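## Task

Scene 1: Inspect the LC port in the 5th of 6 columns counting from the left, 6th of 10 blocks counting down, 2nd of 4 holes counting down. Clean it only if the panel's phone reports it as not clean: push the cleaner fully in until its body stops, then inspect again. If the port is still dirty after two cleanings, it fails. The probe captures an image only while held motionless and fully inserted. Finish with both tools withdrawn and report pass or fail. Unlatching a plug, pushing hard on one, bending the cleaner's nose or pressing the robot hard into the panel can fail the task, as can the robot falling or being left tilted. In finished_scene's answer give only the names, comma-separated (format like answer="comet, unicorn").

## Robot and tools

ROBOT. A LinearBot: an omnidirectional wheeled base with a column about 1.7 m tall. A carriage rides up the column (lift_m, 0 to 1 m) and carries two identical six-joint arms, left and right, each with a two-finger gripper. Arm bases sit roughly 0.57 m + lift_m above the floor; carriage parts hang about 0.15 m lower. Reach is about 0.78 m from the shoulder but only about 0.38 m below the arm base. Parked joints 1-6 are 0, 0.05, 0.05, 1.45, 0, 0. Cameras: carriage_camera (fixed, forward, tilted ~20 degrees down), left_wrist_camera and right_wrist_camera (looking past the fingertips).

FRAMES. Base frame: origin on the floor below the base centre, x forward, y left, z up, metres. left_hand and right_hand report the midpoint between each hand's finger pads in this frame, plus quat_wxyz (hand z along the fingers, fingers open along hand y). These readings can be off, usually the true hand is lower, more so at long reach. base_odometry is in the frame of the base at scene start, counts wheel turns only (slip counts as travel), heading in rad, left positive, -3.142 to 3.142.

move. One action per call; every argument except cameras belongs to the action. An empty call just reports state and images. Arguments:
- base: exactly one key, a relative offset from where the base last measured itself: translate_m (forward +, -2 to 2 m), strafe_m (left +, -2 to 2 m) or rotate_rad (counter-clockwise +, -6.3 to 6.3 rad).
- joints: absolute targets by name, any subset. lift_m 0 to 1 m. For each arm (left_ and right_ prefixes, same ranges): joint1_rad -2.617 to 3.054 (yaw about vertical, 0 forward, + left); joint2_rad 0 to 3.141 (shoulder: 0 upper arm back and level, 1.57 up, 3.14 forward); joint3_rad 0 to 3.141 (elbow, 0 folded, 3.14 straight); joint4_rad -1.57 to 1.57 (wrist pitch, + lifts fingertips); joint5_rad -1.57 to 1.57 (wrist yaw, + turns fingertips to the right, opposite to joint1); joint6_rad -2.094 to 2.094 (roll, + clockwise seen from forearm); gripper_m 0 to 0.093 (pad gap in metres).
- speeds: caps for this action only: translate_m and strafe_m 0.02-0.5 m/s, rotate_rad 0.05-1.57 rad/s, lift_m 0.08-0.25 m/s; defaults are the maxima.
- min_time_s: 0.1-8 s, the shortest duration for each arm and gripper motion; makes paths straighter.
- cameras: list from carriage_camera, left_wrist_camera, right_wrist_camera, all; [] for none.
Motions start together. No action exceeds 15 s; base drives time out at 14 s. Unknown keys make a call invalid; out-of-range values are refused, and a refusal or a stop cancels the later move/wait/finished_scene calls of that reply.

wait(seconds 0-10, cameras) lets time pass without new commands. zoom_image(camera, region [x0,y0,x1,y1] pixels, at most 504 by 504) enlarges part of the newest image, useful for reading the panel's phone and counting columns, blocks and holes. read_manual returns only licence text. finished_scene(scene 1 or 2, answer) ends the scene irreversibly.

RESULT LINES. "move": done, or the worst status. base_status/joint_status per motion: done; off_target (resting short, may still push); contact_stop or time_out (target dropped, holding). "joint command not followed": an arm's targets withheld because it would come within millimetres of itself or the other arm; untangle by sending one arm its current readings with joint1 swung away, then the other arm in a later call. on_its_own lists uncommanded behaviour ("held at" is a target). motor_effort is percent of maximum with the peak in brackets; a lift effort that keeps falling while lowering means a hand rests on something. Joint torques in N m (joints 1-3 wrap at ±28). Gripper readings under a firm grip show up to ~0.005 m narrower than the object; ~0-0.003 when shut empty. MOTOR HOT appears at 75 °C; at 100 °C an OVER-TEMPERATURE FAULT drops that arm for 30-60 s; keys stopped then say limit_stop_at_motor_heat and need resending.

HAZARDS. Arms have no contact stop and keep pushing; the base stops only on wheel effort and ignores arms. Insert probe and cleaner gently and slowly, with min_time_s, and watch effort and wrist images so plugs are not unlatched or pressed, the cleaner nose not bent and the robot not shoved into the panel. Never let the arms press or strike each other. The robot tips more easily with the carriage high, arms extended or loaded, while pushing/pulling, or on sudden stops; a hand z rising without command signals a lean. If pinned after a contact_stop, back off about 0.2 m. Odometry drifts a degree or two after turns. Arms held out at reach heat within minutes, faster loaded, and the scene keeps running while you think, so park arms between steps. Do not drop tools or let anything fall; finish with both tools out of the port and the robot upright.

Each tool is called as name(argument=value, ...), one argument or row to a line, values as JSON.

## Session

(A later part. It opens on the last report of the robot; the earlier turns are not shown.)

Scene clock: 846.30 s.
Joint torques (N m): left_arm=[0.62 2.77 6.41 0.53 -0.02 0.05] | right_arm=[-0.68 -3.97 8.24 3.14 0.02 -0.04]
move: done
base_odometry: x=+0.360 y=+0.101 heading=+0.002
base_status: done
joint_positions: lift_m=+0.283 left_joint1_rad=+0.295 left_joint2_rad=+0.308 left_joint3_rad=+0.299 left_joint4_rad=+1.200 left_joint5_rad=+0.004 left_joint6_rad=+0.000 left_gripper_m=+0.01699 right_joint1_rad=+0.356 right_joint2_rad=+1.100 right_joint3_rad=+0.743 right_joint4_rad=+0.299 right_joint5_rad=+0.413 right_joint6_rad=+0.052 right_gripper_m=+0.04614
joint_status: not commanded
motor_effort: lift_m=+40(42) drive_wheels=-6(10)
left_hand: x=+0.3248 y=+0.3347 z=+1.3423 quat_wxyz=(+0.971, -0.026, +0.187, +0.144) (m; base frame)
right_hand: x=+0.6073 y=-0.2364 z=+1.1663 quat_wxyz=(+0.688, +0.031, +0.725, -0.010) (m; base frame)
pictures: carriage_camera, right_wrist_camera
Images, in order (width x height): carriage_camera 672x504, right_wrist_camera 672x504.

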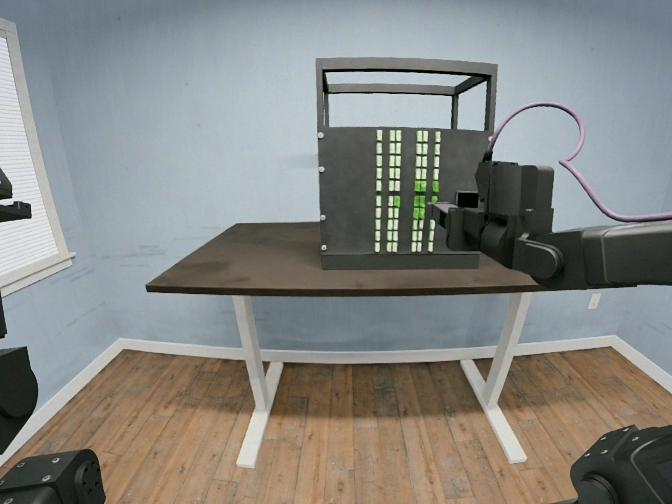

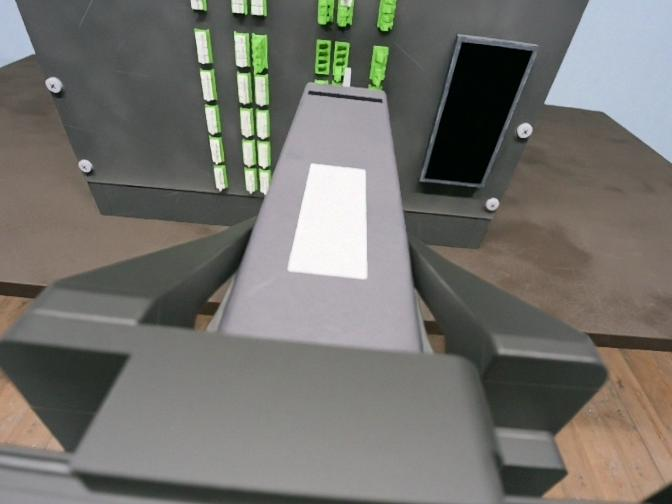

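move(
  base={"translate_m":0.015},
  speeds={"translate_m":0.03},
  cameras=["carriage_camera","right_wrist_camera"],
)

zoom_image(
  camera="right_wrist_camera",
  region=[300, 10, 400, 85],
)

zoom_image(
  camera="carriage_camera",
  region=[390, 160, 470, 240],
)

Scene clock: 888.63 s.
Joint torques (N m): left_arm=[0.61 2.8 6.41 0.46 -0.04 0.05] | right_arm=[-0.65 -4.1 8.32 3.13 0.02 -0.05]
move: done
base_odometry: x=+0.375 y=+0.101 heading=+0.002
base_status: done
joint_positions: lift_m=+0.283 left_joint1_rad=+0.295 left_joint2_rad=+0.308 left_joint3_rad=+0.299 left_joint4_rad=+1.200 left_joint5_rad=+0.004 left_joint6_rad=+0.000 left_gripper_m=+0.01699 right_joint1_rad=+0.356 right_joint2_rad=+1.100 right_joint3_rad=+0.743 right_joint4_rad=+0.298 right_joint5_rad=+0.413 right_joint6_rad=+0.052 right_gripper_m=+0.04614
joint_status: not commanded
motor_effort: lift_m=+41(42) drive_wheels=+3(11)
left_hand: x=+0.3248 y=+0.3348 z=+1.3423 quat_wxyz=(+0.971, -0.026, +0.187, +0.144) (m; base frame)
right_hand: x=+0.6072 y=-0.2364 z=+1.1661 quat_wxyz=(+0.688, +0.031, +0.725, -0.010) (m; base frame)
pictures: carriage_camera, right_wrist_camera
Images, in order (width x height): carriage_camera 672x504, right_wrist_camera 672x504.

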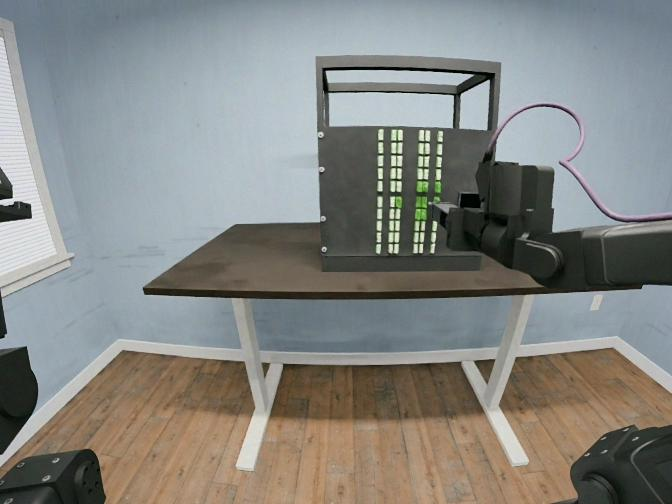

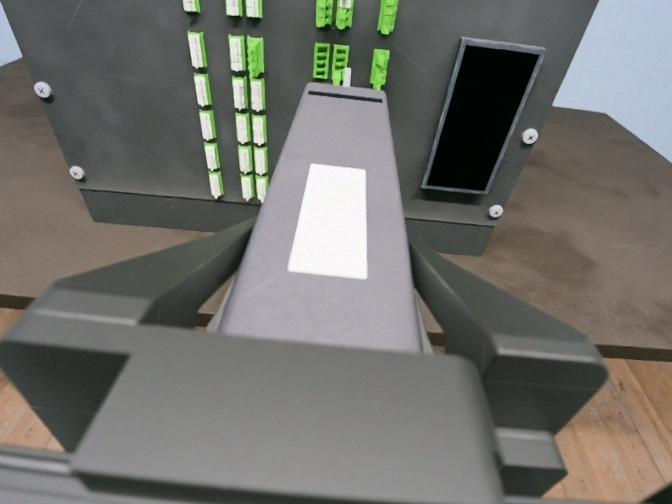

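Scaled by 5.040 from the camera's 672x504 image, which has a finer 960x720 frame.

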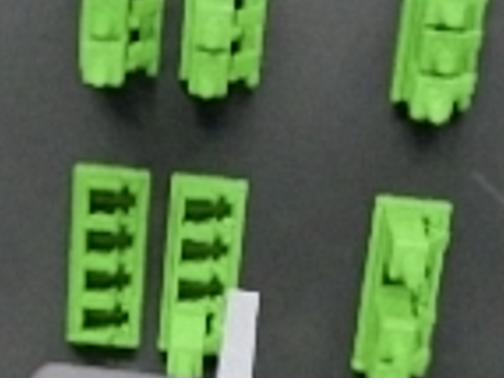

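Scaled by 6.300 from the camera's 672x504 image, which has a finer 960x720 frame.

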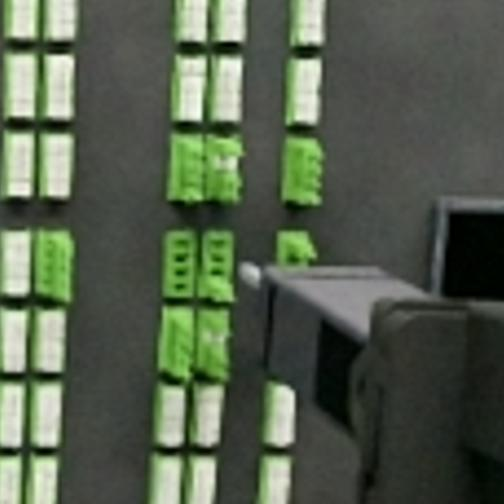

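zoom_image(
  camera="right_wrist_camera",
  region=[310, 0, 400, 45],
)

zoom_image(
  camera="right_wrist_camera",
  region=[310, 40, 400, 100],
)

Scaled by 5.600 from the camera's 672x504 image, which has a finer 960x720 frame.

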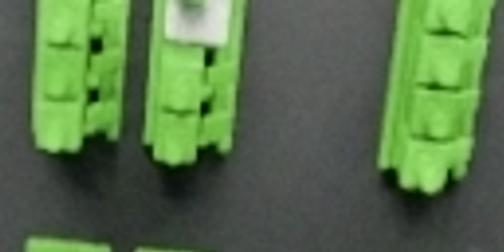

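Scaled by 5.600 from the camera's 672x504 image, which has a finer 960x720 frame.

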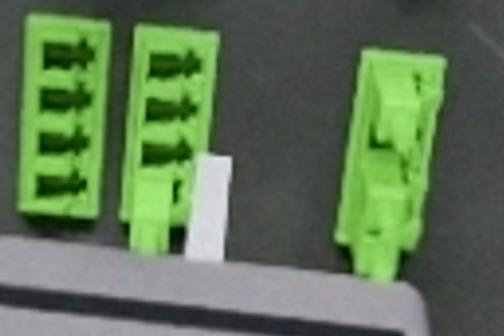

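move(
  base={"strafe_m":0.004},
  speeds={"strafe_m":0.03},
  cameras=[],
)

move(
  base={"translate_m":0.012},
  speeds={"translate_m":0.03},
  cameras=["carriage_camera","right_wrist_camera"],
)

zoom_image(
  camera="right_wrist_camera",
  region=[310, 40, 400, 100],
)

zoom_image(
  camera="carriage_camera",
  region=[400, 170, 460, 230],
)

Scene clock: 933.40 s.
Joint torques (N m): left_arm=[0.54 2.78 6.53 0.49 0.02 0.05] | right_arm=[-0.68 -3.95 8.13 3.14 0.03 -0.07]
move: done
base_odometry: x=+0.375 y=+0.105 heading=+0.002
base_status: done
joint_positions: lift_m=+0.283 left_joint1_rad=+0.296 left_joint2_rad=+0.308 left_joint3_rad=+0.299 left_joint4_rad=+1.200 left_joint5_rad=+0.003 left_joint6_rad=+0.000 left_gripper_m=+0.01699 right_joint1_rad=+0.356 right_joint2_rad=+1.100 right_joint3_rad=+0.743 right_joint4_rad=+0.298 right_joint5_rad=+0.413 right_joint6_rad=+0.053 right_gripper_m=+0.04614
joint_status: not commanded
motor_effort: lift_m=+42(42) drive_wheels=+5(7)
left_hand: x=+0.3247 y=+0.3350 z=+1.3423 quat_wxyz=(+0.971, -0.026, +0.187, +0.144) (m; base frame)
right_hand: x=+0.6072 y=-0.2364 z=+1.1661 quat_wxyz=(+0.688, +0.031, +0.725, -0.010) (m; base frame)
pictures: none
No camera images: "cameras" was empty.

Scene clock: 934.30 s.
Joint torques (N m): left_arm=[0.54 2.77 6.41 0.48 0.01 0.05] | right_arm=[-0.62 -3.85 8.16 3.16 0 -0.05]
move: done
base_odometry: x=+0.387 y=+0.105 heading=+0.002
base_status: done
joint_positions: lift_m=+0.283 left_joint1_rad=+0.296 left_joint2_rad=+0.308 left_joint3_rad=+0.299 left_joint4_rad=+1.199 left_joint5_rad=+0.002 left_joint6_rad=+0.000 left_gripper_m=+0.01699 right_joint1_rad=+0.356 right_joint2_rad=+1.100 right_joint3_rad=+0.743 right_joint4_rad=+0.298 right_joint5_rad=+0.413 right_joint6_rad=+0.053 right_gripper_m=+0.04614
joint_status: not commanded
motor_effort: lift_m=+41(42) drive_wheels=+3(11)
left_hand: x=+0.3248 y=+0.3352 z=+1.3423 quat_wxyz=(+0.971, -0.027, +0.187, +0.144) (m; base frame)
right_hand: x=+0.6072 y=-0.2364 z=+1.1661 quat_wxyz=(+0.688, +0.031, +0.725, -0.010) (m; base frame)
pictures: carriage_camera, right_wrist_camera
Images, in order (width x height): carriage_camera 672x504, right_wrist_camera 672x504.

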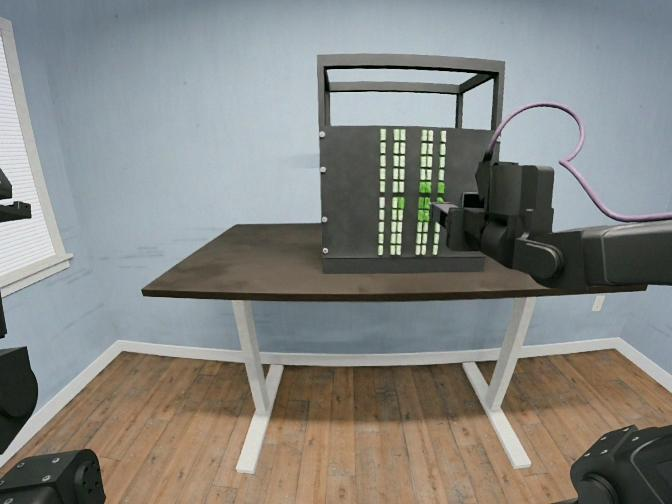

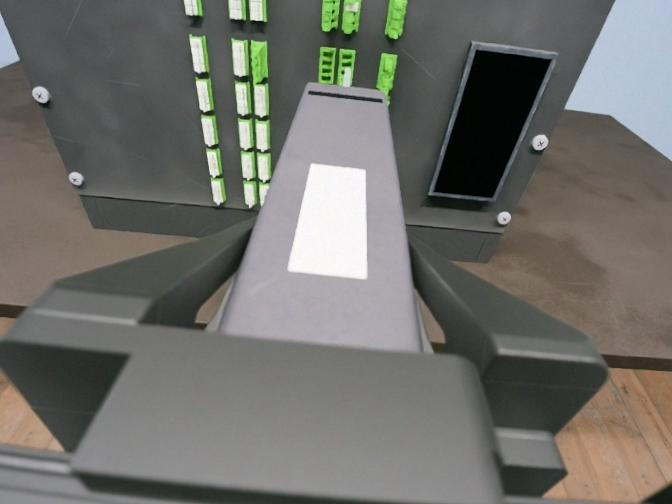

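Scaled by 5.600 from the camera's 672x504 image, which has a finer 960x720 frame.

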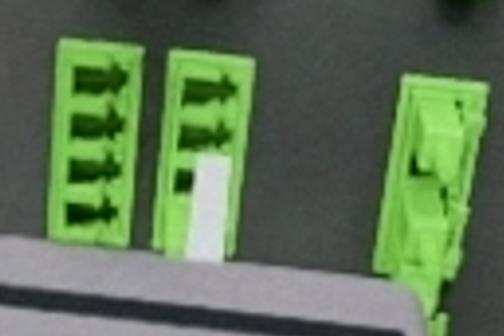

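Scaled by 8.400 from the camera's 672x504 image, which has a finer 960x720 frame.

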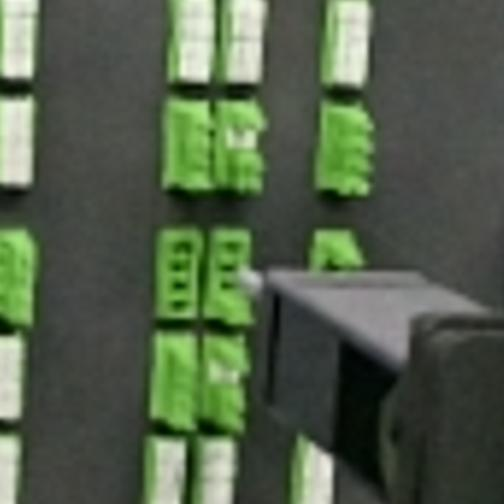

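move(
  base={"strafe_m":0.002},
  speeds={"strafe_m":0.02},
  cameras=[],
)

move(
  base={"translate_m":0.004},
  speeds={"translate_m":0.02},
  cameras=["carriage_camera","right_wrist_camera"],
)

zoom_image(
  camera="right_wrist_camera",
  region=[320, 45, 380, 85],
)

zoom_image(
  camera="carriage_camera",
  region=[400, 170, 460, 230],
)

Scene clock: 990.60 s.
Joint torques (N m): left_arm=[0.43 2.8 6.52 0.46 0 0.05] | right_arm=[-0.5 -3.82 8.06 3.15 0.01 -0.09]
move: done
base_odometry: x=+0.387 y=+0.107 heading=+0.002
base_status: done
joint_positions: lift_m=+0.283 left_joint1_rad=+0.297 left_joint2_rad=+0.308 left_joint3_rad=+0.299 left_joint4_rad=+1.199 left_joint5_rad=+0.001 left_joint6_rad=+0.000 left_gripper_m=+0.01699 right_joint1_rad=+0.354 right_joint2_rad=+1.100 right_joint3_rad=+0.743 right_joint4_rad=+0.298 right_joint5_rad=+0.413 right_joint6_rad=+0.053 right_gripper_m=+0.04614
joint_status: not commanded
motor_effort: lift_m=+41(42) drive_wheels=+3(7)
left_hand: x=+0.3247 y=+0.3354 z=+1.3423 quat_wxyz=(+0.971, -0.027, +0.187, +0.145) (m; base frame)
right_hand: x=+0.6074 y=-0.2372 z=+1.1660 quat_wxyz=(+0.688, +0.032, +0.725, -0.011) (m; base frame)
pictures: none
No camera images: "cameras" was empty.

Scene clock: 991.17 s.
Joint torques (N m): left_arm=[0.55 2.78 6.39 0.48 0 0.05] | right_arm=[-0.39 -3.89 8.24 3.16 0.02 -0.08]
move: done
base_odometry: x=+0.391 y=+0.107 heading=+0.002
base_status: done
joint_positions: lift_m=+0.283 left_joint1_rad=+0.297 left_joint2_rad=+0.308 left_joint3_rad=+0.299 left_joint4_rad=+1.199 left_joint5_rad=+0.001 left_joint6_rad=+0.000 left_gripper_m=+0.01699 right_joint1_rad=+0.354 right_joint2_rad=+1.100 right_joint3_rad=+0.743 right_joint4_rad=+0.298 right_joint5_rad=+0.413 right_joint6_rad=+0.053 right_gripper_m=+0.04614
joint_status: not commanded
motor_effort: lift_m=+42(42) drive_wheels=-4(12)
left_hand: x=+0.3247 y=+0.3354 z=+1.3423 quat_wxyz=(+0.971, -0.027, +0.187, +0.145) (m; base frame)
right_hand: x=+0.6074 y=-0.2372 z=+1.1660 quat_wxyz=(+0.688, +0.032, +0.725, -0.011) (m; base frame)
pictures: carriage_camera, right_wrist_camera
Images, in order (width x height): carriage_camera 672x504, right_wrist_camera 672x504.

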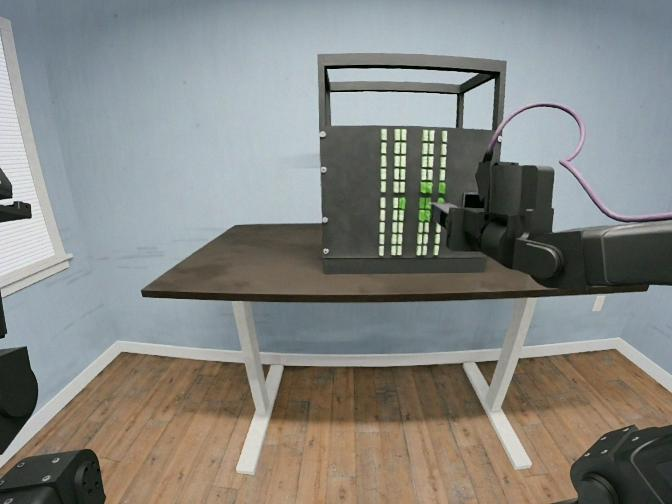

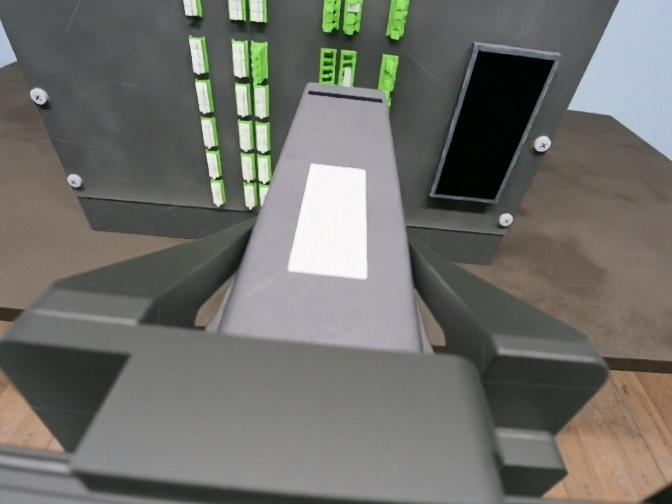

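Scaled by 8.400 from the camera's 672x504 image, which has a finer 960x720 frame.

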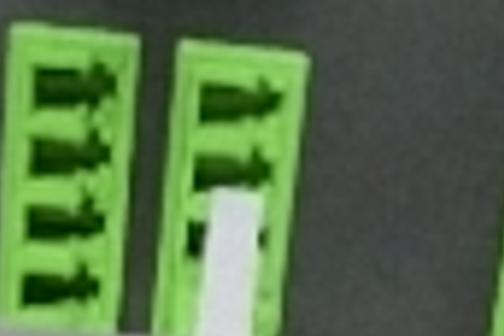

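Scaled by 8.400 from the camera's 672x504 image, which has a finer 960x720 frame.

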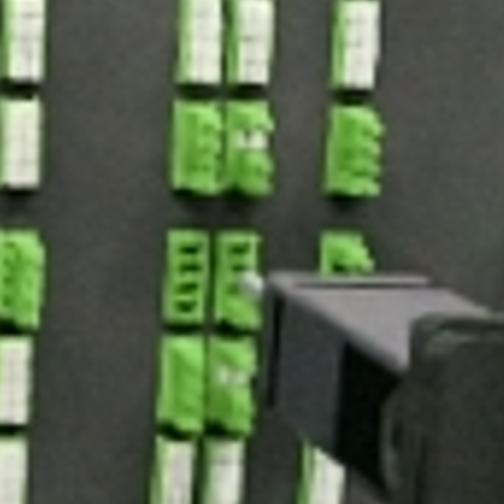

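move(
  base={"strafe_m":0.002},
  speeds={"strafe_m":0.02},
  cameras=[],
)

move(
  base={"translate_m":0.004},
  speeds={"translate_m":0.02},
  cameras=["carriage_camera","right_wrist_camera"],
)

zoom_image(
  camera="right_wrist_camera",
  region=[320, 45, 380, 85],
)

zoom_image(
  camera="carriage_camera",
  region=[410, 185, 450, 215],
)

Scene clock: 1002.73 s.
Joint torques (N m): left_arm=[0.57 2.78 6.43 0.47 0.02 0.05] | right_arm=[-0.34 -3.97 8.27 3.17 0.01 -0.08]
move: done
base_odometry: x=+0.391 y=+0.109 heading=+0.002
base_status: done
joint_positions: lift_m=+0.283 left_joint1_rad=+0.297 left_joint2_rad=+0.308 left_joint3_rad=+0.299 left_joint4_rad=+1.199 left_joint5_rad=+0.001 left_joint6_rad=+0.000 left_gripper_m=+0.01699 right_joint1_rad=+0.353 right_joint2_rad=+1.100 right_joint3_rad=+0.743 right_joint4_rad=+0.298 right_joint5_rad=+0.414 right_joint6_rad=+0.053 right_gripper_m=+0.04614
joint_status: not commanded
motor_effort: lift_m=+41(42) drive_wheels=+3(6)
left_hand: x=+0.3247 y=+0.3355 z=+1.3423 quat_wxyz=(+0.971, -0.027, +0.187, +0.145) (m; base frame)
right_hand: x=+0.6074 y=-0.2378 z=+1.1660 quat_wxyz=(+0.688, +0.033, +0.725, -0.011) (m; base frame)
pictures: none
No camera images: "cameras" was empty.

Scene clock: 1003.33 s.
Joint torques (N m): left_arm=[0.29 2.77 6.43 0.44 0.01 0.05] | right_arm=[-0.51 -3.51 8.23 3.25 -0.05 -0.08]
move: done
base_odometry: x=+0.395 y=+0.109 heading=+0.001
base_status: done
joint_positions: lift_m=+0.283 left_joint1_rad=+0.297 left_joint2_rad=+0.308 left_joint3_rad=+0.299 left_joint4_rad=+1.198 left_joint5_rad=+0.001 left_joint6_rad=+0.000 left_gripper_m=+0.01699 right_joint1_rad=+0.354 right_joint2_rad=+1.096 right_joint3_rad=+0.743 right_joint4_rad=+0.291 right_joint5_rad=+0.418 right_joint6_rad=+0.053 right_gripper_m=+0.04614
joint_status: not commanded
motor_effort: lift_m=+41(42) drive_wheels=+3(11)
left_hand: x=+0.3249 y=+0.3355 z=+1.3422 quat_wxyz=(+0.971, -0.028, +0.188, +0.145) (m; base frame)
right_hand: x=+0.6066 y=-0.2381 z=+1.1656 quat_wxyz=(+0.686, +0.033, +0.726, -0.013) (m; base frame)
pictures: carriage_camera, right_wrist_camera
Images, in order (width x height): carriage_camera 672x504, right_wrist_camera 672x504.

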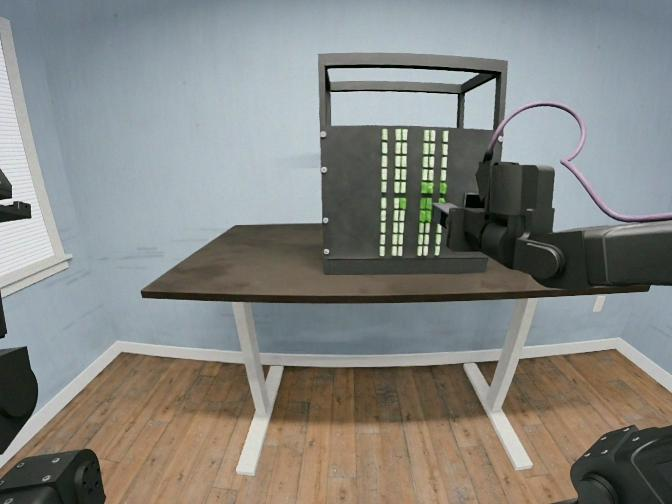

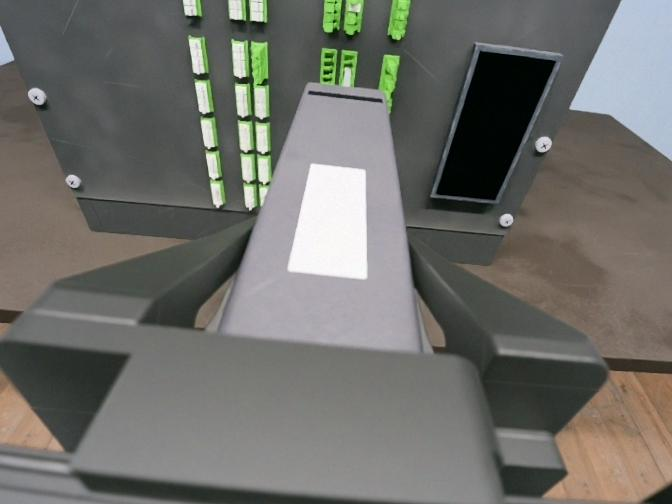

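Scaled by 8.400 from the camera's 672x504 image, which has a finer 960x720 frame.

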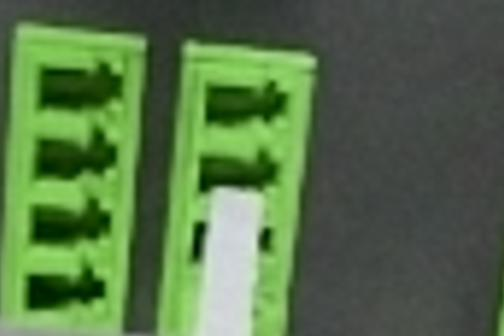

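Scaled by 12.600 from the camera's 672x504 image, which has a finer 960x720 frame.

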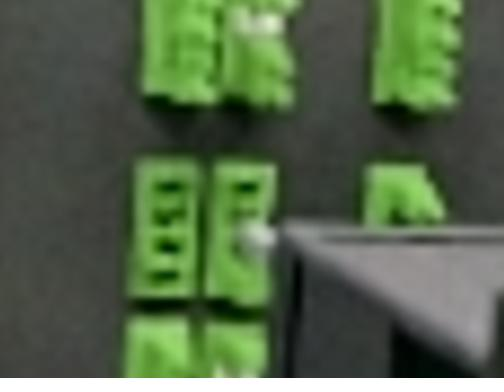

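move(
  base={"translate_m": -0.006},
  speeds={"translate_m": 0.03},
  cameras=["right_wrist_camera"],
)

zoom_image(
  camera="right_wrist_camera",
  region=[320, 45, 380, 85],
)

Scene clock: 1030.60 s.
Joint torques (N m): left_arm=[0.47 2.73 6.24 0.49 0.02 0.05] | right_arm=[-0.44 -3.63 8.24 3.15 -0.05 -0.07]
move: done
base_odometry: x=+0.389 y=+0.109 heading=+0.001
base_status: done
joint_positions: lift_m=+0.283 left_joint1_rad=+0.297 left_joint2_rad=+0.308 left_joint3_rad=+0.299 left_joint4_rad=+1.198 left_joint5_rad=+0.001 left_joint6_rad=+0.000 left_gripper_m=+0.01699 right_joint1_rad=+0.354 right_joint2_rad=+1.098 right_joint3_rad=+0.743 right_joint4_rad=+0.295 right_joint5_rad=+0.418 right_joint6_rad=+0.053 right_gripper_m=+0.04614
joint_status: not commanded
motor_effort: lift_m=+42(42) drive_wheels=+2(11)
left_hand: x=+0.3249 y=+0.3355 z=+1.3422 quat_wxyz=(+0.971, -0.028, +0.188, +0.145) (m; base frame)
right_hand: x=+0.6069 y=-0.2380 z=+1.1661 quat_wxyz=(+0.687, +0.034, +0.725, -0.012) (m; base frame)
pictures: right_wrist_camera
Images, in order (width x height): right_wrist_camera 672x504.

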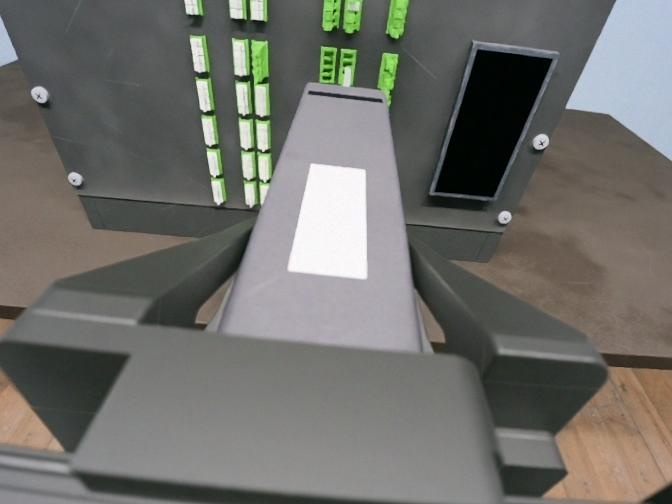

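Scaled by 8.400 from the camera's 672x504 image, which has a finer 960x720 frame.

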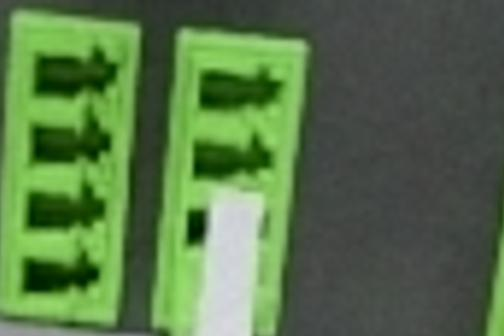

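move(
  joints={"lift_m": 0.286},
  cameras=["right_wrist_camera"],
)

zoom_image(
  camera="right_wrist_camera",
  region=[320, 45, 380, 85],
)

Scene clock: 1038.33 s.
Joint torques (N m): left_arm=[0.5 2.91 6.57 0.49 0.02 0.05] | right_arm=[-0.47 -3.67 8.32 3.16 -0.04 -0.07]
move: done
base_odometry: x=+0.389 y=+0.109 heading=+0.001
base_status: not commanded
joint_positions: lift_m=+0.286 left_joint1_rad=+0.297 left_joint2_rad=+0.308 left_joint3_rad=+0.299 left_joint4_rad=+1.198 left_joint5_rad=+0.001 left_joint6_rad=+0.000 left_gripper_m=+0.01699 right_joint1_rad=+0.354 right_joint2_rad=+1.098 right_joint3_rad=+0.743 right_joint4_rad=+0.299 right_joint5_rad=+0.418 right_joint6_rad=+0.053 right_gripper_m=+0.04614
joint_status: all done
motor_effort: lift_m=+42(48) drive_wheels=+2(6)
left_hand: x=+0.3249 y=+0.3355 z=+1.3451 quat_wxyz=(+0.971, -0.028, +0.188, +0.145) (m; base frame)
right_hand: x=+0.6070 y=-0.2379 z=+1.1698 quat_wxyz=(+0.688, +0.034, +0.724, -0.012) (m; base frame)
pictures: right_wrist_camera
Images, in order (width x height): right_wrist_camera 672x504.

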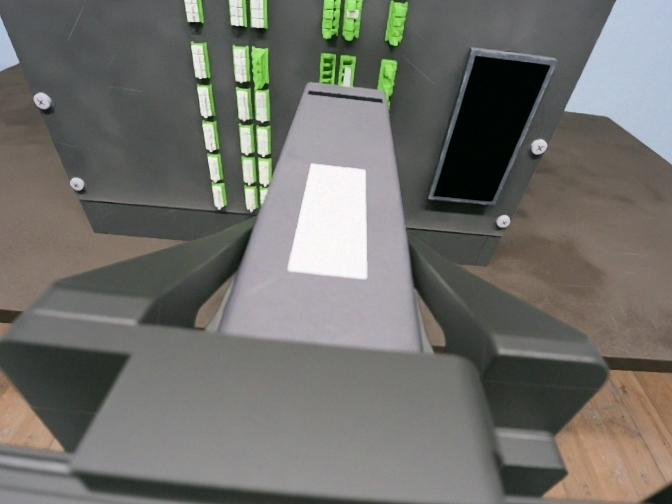

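Scaled by 8.400 from the camera's 672x504 image, which has a finer 960x720 frame.

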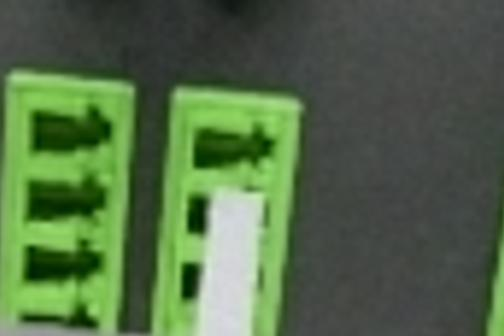

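move(
  base={"strafe_m": 0.002},
  joints={"lift_m": 0.284},
  speeds={"strafe_m": 0.03},
  cameras=["right_wrist_camera"],
)

zoom_image(
  camera="right_wrist_camera",
  region=[320, 45, 380, 85],
)

Scene clock: 1047.40 s.
Joint torques (N m): left_arm=[0.54 2.78 6.43 0.54 0.03 0.05] | right_arm=[-0.27 -3.73 8.18 3.16 -0.04 -0.09]
move: done
base_odometry: x=+0.389 y=+0.111 heading=+0.001
base_status: done
joint_positions: lift_m=+0.284 left_joint1_rad=+0.297 left_joint2_rad=+0.308 left_joint3_rad=+0.299 left_joint4_rad=+1.198 left_joint5_rad=+0.001 left_joint6_rad=+0.000 left_gripper_m=+0.01699 right_joint1_rad=+0.352 right_joint2_rad=+1.098 right_joint3_rad=+0.743 right_joint4_rad=+0.297 right_joint5_rad=+0.416 right_joint6_rad=+0.054 right_gripper_m=+0.04614
joint_status: all done
motor_effort: lift_m=+38(39) drive_wheels=-5(9)
left_hand: x=+0.3250 y=+0.3357 z=+1.3434 quat_wxyz=(+0.971, -0.028, +0.188, +0.145) (m; base frame)
right_hand: x=+0.6072 y=-0.2385 z=+1.1678 quat_wxyz=(+0.688, +0.034, +0.725, -0.012) (m; base frame)
pictures: right_wrist_camera
Images, in order (width x height): right_wrist_camera 672x504.

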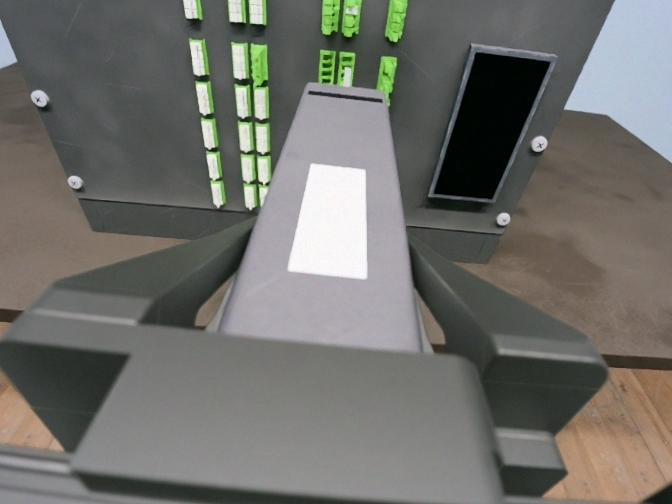

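Scaled by 8.400 from the camera's 672x504 image, which has a finer 960x720 frame.

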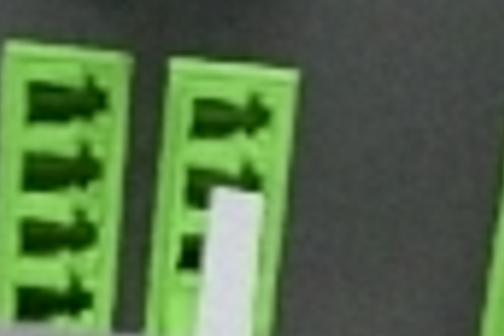

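move(
  base={"strafe_m": 0.003},
  speeds={"strafe_m": 0.03},
  cameras=["right_wrist_camera"],
)

zoom_image(
  camera="right_wrist_camera",
  region=[320, 45, 380, 85],
)

Scene clock: 1066.03 s.
Joint torques (N m): left_arm=[0.51 2.78 6.42 0.5 0.04 0.05] | right_arm=[-0.23 -3.66 8.16 3.12 -0.03 -0.07]
move: done
base_odometry: x=+0.389 y=+0.114 heading=+0.000
base_status: done
joint_positions: lift_m=+0.284 left_joint1_rad=+0.298 left_joint2_rad=+0.308 left_joint3_rad=+0.299 left_joint4_rad=+1.198 left_joint5_rad=+0.000 left_joint6_rad=+0.000 left_gripper_m=+0.01699 right_joint1_rad=+0.352 right_joint2_rad=+1.098 right_joint3_rad=+0.743 right_joint4_rad=+0.297 right_joint5_rad=+0.416 right_joint6_rad=+0.054 right_gripper_m=+0.04614
joint_status: not commanded
motor_effort: lift_m=+38(38) drive_wheels=+2(10)
left_hand: x=+0.3249 y=+0.3359 z=+1.3434 quat_wxyz=(+0.971, -0.028, +0.188, +0.146) (m; base frame)
right_hand: x=+0.6072 y=-0.2388 z=+1.1678 quat_wxyz=(+0.688, +0.035, +0.725, -0.012) (m; base frame)
pictures: right_wrist_camera
Images, in order (width x height): right_wrist_camera 672x504.

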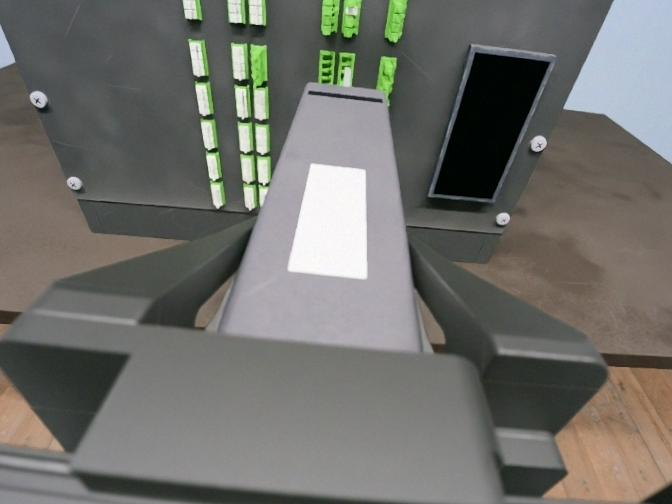

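Scaled by 8.400 from the camera's 672x504 image, which has a finer 960x720 frame.

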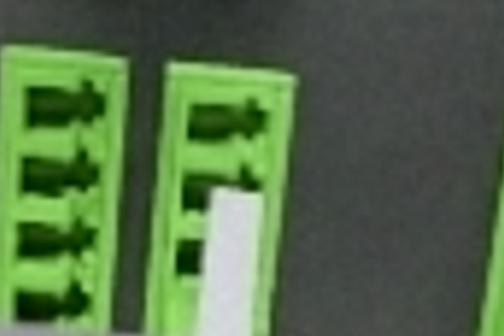

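move(
  base={"strafe_m": 0.003},
  speeds={"strafe_m": 0.03},
  cameras=["right_wrist_camera"],
)

zoom_image(
  camera="right_wrist_camera",
  region=[320, 45, 380, 85],
)

Scene clock: 1073.87 s.
Joint torques (N m): left_arm=[0.39 2.78 6.42 0.48 0.05 0.05] | right_arm=[-0.24 -3.7 8.18 3.16 -0.03 -0.07]
move: done
base_odometry: x=+0.389 y=+0.116 heading=+0.000
base_status: done
joint_positions: lift_m=+0.284 left_joint1_rad=+0.298 left_joint2_rad=+0.308 left_joint3_rad=+0.299 left_joint4_rad=+1.198 left_joint5_rad=+0.000 left_joint6_rad=+0.000 left_gripper_m=+0.01699 right_joint1_rad=+0.351 right_joint2_rad=+1.098 right_joint3_rad=+0.743 right_joint4_rad=+0.298 right_joint5_rad=+0.416 right_joint6_rad=+0.054 right_gripper_m=+0.04614
joint_status: not commanded
motor_effort: lift_m=+38(39) drive_wheels=+4(10)
left_hand: x=+0.3249 y=+0.3359 z=+1.3434 quat_wxyz=(+0.971, -0.028, +0.188, +0.146) (m; base frame)
right_hand: x=+0.6072 y=-0.2389 z=+1.1679 quat_wxyz=(+0.688, +0.035, +0.725, -0.012) (m; base frame)
pictures: right_wrist_camera
Images, in order (width x height): right_wrist_camera 672x504.

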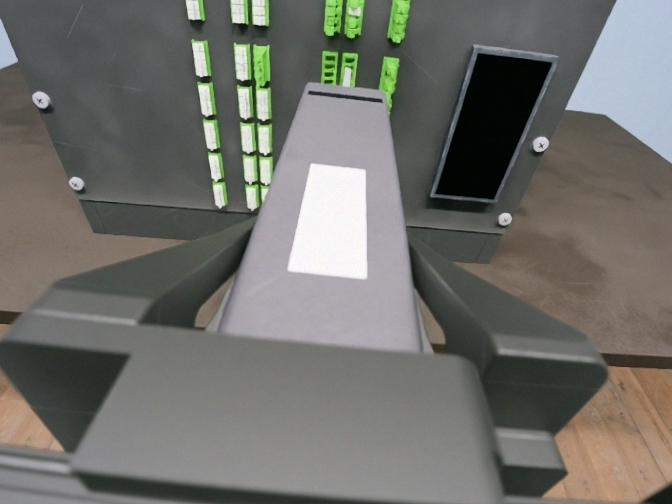

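Scaled by 8.400 from the camera's 672x504 image, which has a finer 960x720 frame.

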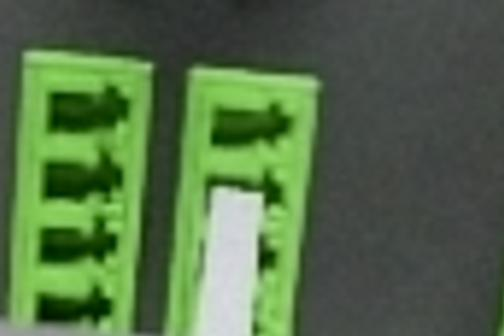

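zoom_image(
  camera="right_wrist_camera",
  region=[335, 50, 365, 80],
)

Scaled by 16.800 from the camera's 672x504 image, which has a finer 960x720 frame.

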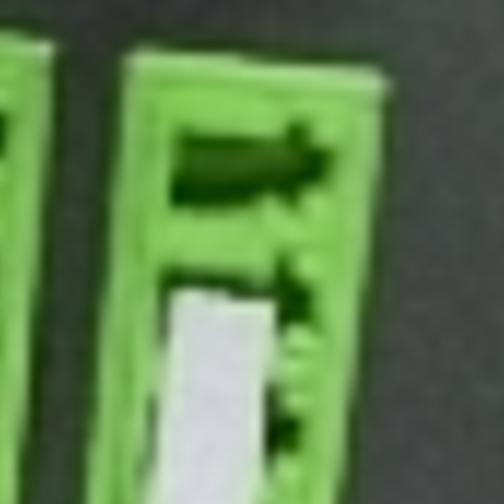

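move(
  base={"translate_m": 0.003},
  speeds={"translate_m": 0.03},
  cameras=["right_wrist_camera"],
)

zoom_image(
  camera="right_wrist_camera",
  region=[335, 50, 365, 80],
)

Scene clock: 1093.57 s.
Joint torques (N m): left_arm=[0.32 2.71 6.45 0.47 0.04 0.05] | right_arm=[-0.23 -4.01 8.24 3.14 -0.02 -0.08]
move: done
base_odometry: x=+0.392 y=+0.117 heading=+0.000
base_status: done
joint_positions: lift_m=+0.284 left_joint1_rad=+0.298 left_joint2_rad=+0.308 left_joint3_rad=+0.299 left_joint4_rad=+1.198 left_joint5_rad=+0.000 left_joint6_rad=+0.000 left_gripper_m=+0.01699 right_joint1_rad=+0.351 right_joint2_rad=+1.100 right_joint3_rad=+0.743 right_joint4_rad=+0.298 right_joint5_rad=+0.416 right_joint6_rad=+0.054 right_gripper_m=+0.04614
joint_status: not commanded
motor_effort: lift_m=+37(39) drive_wheels=-5(11)
left_hand: x=+0.3248 y=+0.3359 z=+1.3434 quat_wxyz=(+0.971, -0.028, +0.187, +0.146) (m; base frame)
right_hand: x=+0.6076 y=-0.2388 z=+1.1673 quat_wxyz=(+0.688, +0.035, +0.725, -0.012) (m; base frame)
pictures: right_wrist_camera
Images, in order (width x height): right_wrist_camera 672x504.

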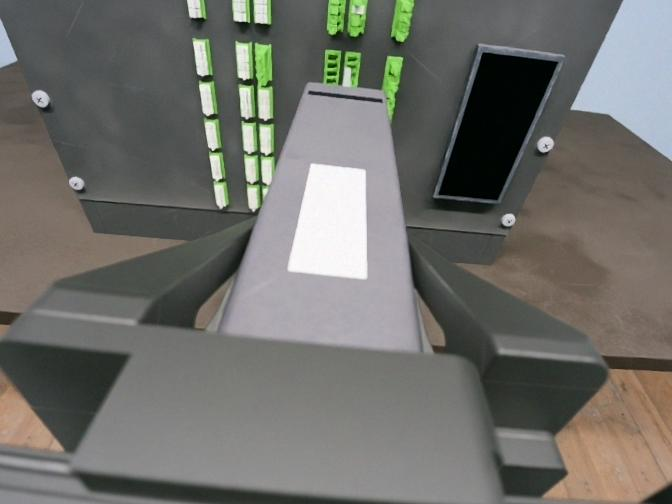

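Scaled by 16.800 from the camera's 672x504 image, which has a finer 960x720 frame.

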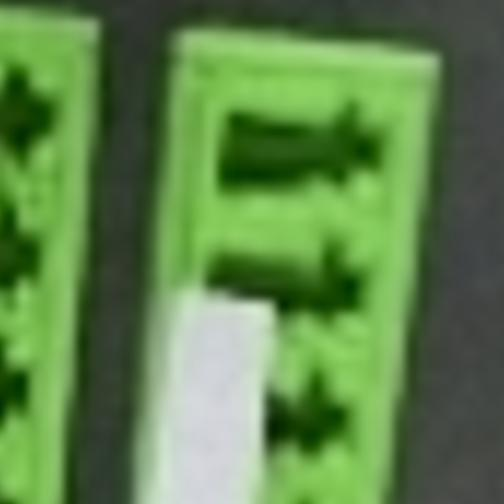

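move(
  joints={"lift_m": 0.285, "right_joint1_rad": 0.346},
  cameras=["right_wrist_camera"],
)

zoom_image(
  camera="right_wrist_camera",
  region=[335, 50, 365, 80],
)

Scene clock: 1107.60 s.
Joint torques (N m): left_arm=[0.32 2.78 6.42 0.49 0.05 0.05] | right_arm=[-0.61 -3.99 8.24 3.16 -0.01 -0.08]
move: done
base_odometry: x=+0.392 y=+0.117 heading=+0.000
base_status: not commanded
joint_positions: lift_m=+0.285 left_joint1_rad=+0.298 left_joint2_rad=+0.308 left_joint3_rad=+0.299 left_joint4_rad=+1.198 left_joint5_rad=+0.000 left_joint6_rad=+0.000 left_gripper_m=+0.01699 right_joint1_rad=+0.351 right_joint2_rad=+1.100 right_joint3_rad=+0.743 right_joint4_rad=+0.298 right_joint5_rad=+0.416 right_joint6_rad=+0.054 right_gripper_m=+0.04614
joint_status: all done
motor_effort: lift_m=+41(46) drive_wheels=-5(5)
left_hand: x=+0.3248 y=+0.3359 z=+1.3442 quat_wxyz=(+0.971, -0.028, +0.187, +0.146) (m; base frame)
right_hand: x=+0.6076 y=-0.2388 z=+1.1680 quat_wxyz=(+0.688, +0.035, +0.725, -0.012) (m; base frame)
pictures: right_wrist_camera
Images, in order (width x height): right_wrist_camera 672x504.

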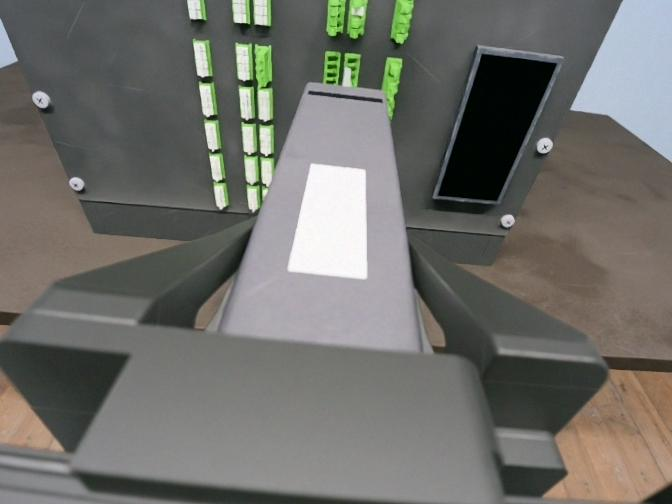

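Scaled by 16.800 from the camera's 672x504 image, which has a finer 960x720 frame.

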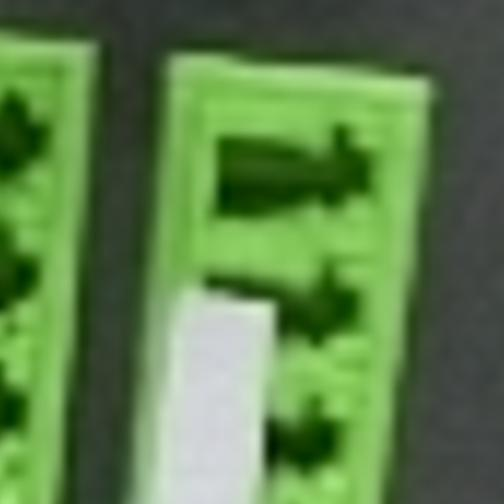

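move(
  joints={"right_joint1_rad": 0.342},
  cameras=["right_wrist_camera"],
)

zoom_image(
  camera="right_wrist_camera",
  region=[335, 50, 365, 80],
)

Scene clock: 1117.03 s.
Joint torques (N m): left_arm=[0.32 2.78 6.42 0.49 0.04 0.05] | right_arm=[-1.06 -3.96 8.35 3.15 -0.06 -0.05]
move: done
base_odometry: x=+0.392 y=+0.117 heading=+0.000
base_status: not commanded
joint_positions: lift_m=+0.285 left_joint1_rad=+0.298 left_joint2_rad=+0.308 left_joint3_rad=+0.299 left_joint4_rad=+1.198 left_joint5_rad=+0.000 left_joint6_rad=+0.000 left_gripper_m=+0.01699 right_joint1_rad=+0.351 right_joint2_rad=+1.100 right_joint3_rad=+0.743 right_joint4_rad=+0.298 right_joint5_rad=+0.416 right_joint6_rad=+0.054 right_gripper_m=+0.04614
joint_status: all done
motor_effort: lift_m=+42(42) drive_wheels=-3(6)
left_hand: x=+0.3248 y=+0.3359 z=+1.3442 quat_wxyz=(+0.971, -0.028, +0.187, +0.146) (m; base frame)
right_hand: x=+0.6076 y=-0.2388 z=+1.1680 quat_wxyz=(+0.688, +0.035, +0.725, -0.012) (m; base frame)
pictures: right_wrist_camera
Images, in order (width x height): right_wrist_camera 672x504.

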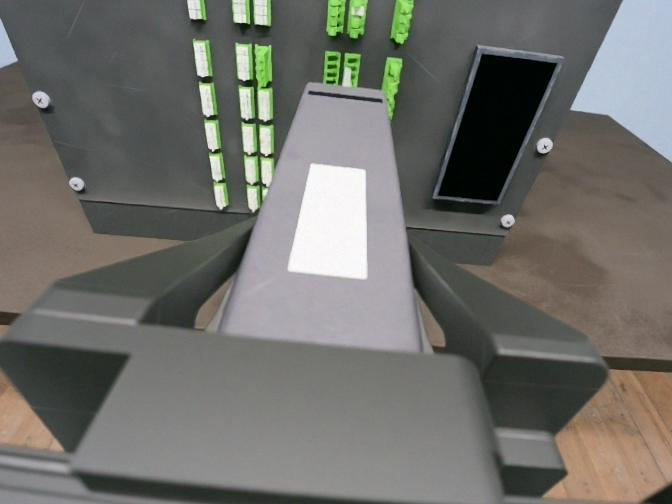

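Scaled by 16.800 from the camera's 672x504 image, which has a finer 960x720 frame.

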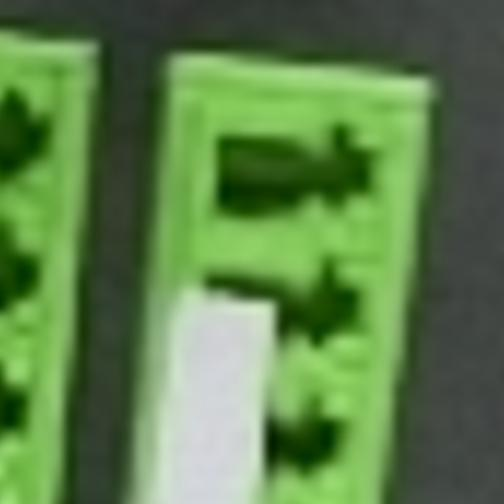

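move(
  joints={"right_joint1_rad": 0.338},
  cameras=[],
)

Scene clock: 1121.53 s.
Joint torques (N m): left_arm=[0.32 2.78 6.42 0.5 0.04 0.05] | right_arm=[-0.94 -3.92 8.24 3.16 -0.03 -0.08]
move: done
base_odometry: x=+0.392 y=+0.117 heading=+0.000
base_status: not commanded
joint_positions: lift_m=+0.285 left_joint1_rad=+0.298 left_joint2_rad=+0.308 left_joint3_rad=+0.299 left_joint4_rad=+1.198 left_joint5_rad=+0.000 left_joint6_rad=+0.000 left_gripper_m=+0.01699 right_joint1_rad=+0.347 right_joint2_rad=+1.100 right_joint3_rad=+0.743 right_joint4_rad=+0.298 right_joint5_rad=+0.416 right_joint6_rad=+0.054 right_gripper_m=+0.04614
joint_status: all done
motor_effort: lift_m=+41(42) drive_wheels=-5(5)
left_hand: x=+0.3248 y=+0.3359 z=+1.3442 quat_wxyz=(+0.971, -0.028, +0.187, +0.146) (m; base frame)
right_hand: x=+0.6079 y=-0.2405 z=+1.1680 quat_wxyz=(+0.688, +0.036, +0.725, -0.014) (m; base frame)
pictures: none
No camera images: "cameras" was empty.

wait(
  seconds=0.1,
  cameras=["right_wrist_camera"],
)

zoom_image(
  camera="right_wrist_camera",
  region=[335, 50, 365, 80],
)

Scene clock: 1125.30 s.
Joint torques (N m): left_arm=[0.32 2.77 6.42 0.49 0.04 0.05] | right_arm=[-0.85 -3.97 8.1 3.15 -0.03 -0.06]
base_odometry: x=+0.392 y=+0.117 heading=+0.000
base_status: not commanded
joint_positions: lift_m=+0.285 left_joint1_rad=+0.298 left_joint2_rad=+0.308 left_joint3_rad=+0.299 left_joint4_rad=+1.198 left_joint5_rad=+0.000 left_joint6_rad=+0.000 left_gripper_m=+0.01699 right_joint1_rad=+0.347 right_joint2_rad=+1.100 right_joint3_rad=+0.743 right_joint4_rad=+0.298 right_joint5_rad=+0.416 right_joint6_rad=+0.054 right_gripper_m=+0.04614
joint_status: all done
motor_effort: lift_m=+42(42) drive_wheels=-3(5)
left_hand: x=+0.3248 y=+0.3359 z=+1.3442 quat_wxyz=(+0.971, -0.028, +0.187, +0.146) (m; base frame)
right_hand: x=+0.6079 y=-0.2405 z=+1.1680 quat_wxyz=(+0.688, +0.036, +0.725, -0.014) (m; base frame)
wait: 0.10 s; at rest from the start
pictures: right_wrist_camera
Images, in order (width x height): right_wrist_camera 672x504.

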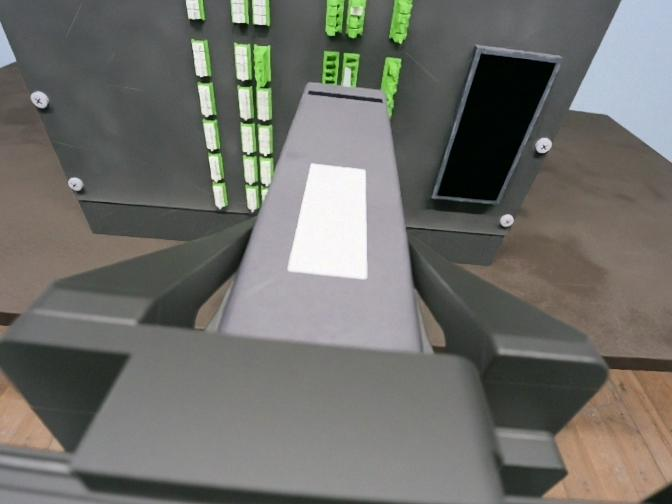

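Scaled by 16.800 from the camera's 672x504 image, which has a finer 960x720 frame.

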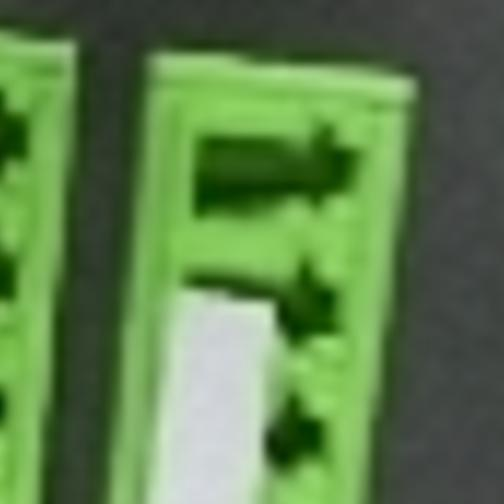

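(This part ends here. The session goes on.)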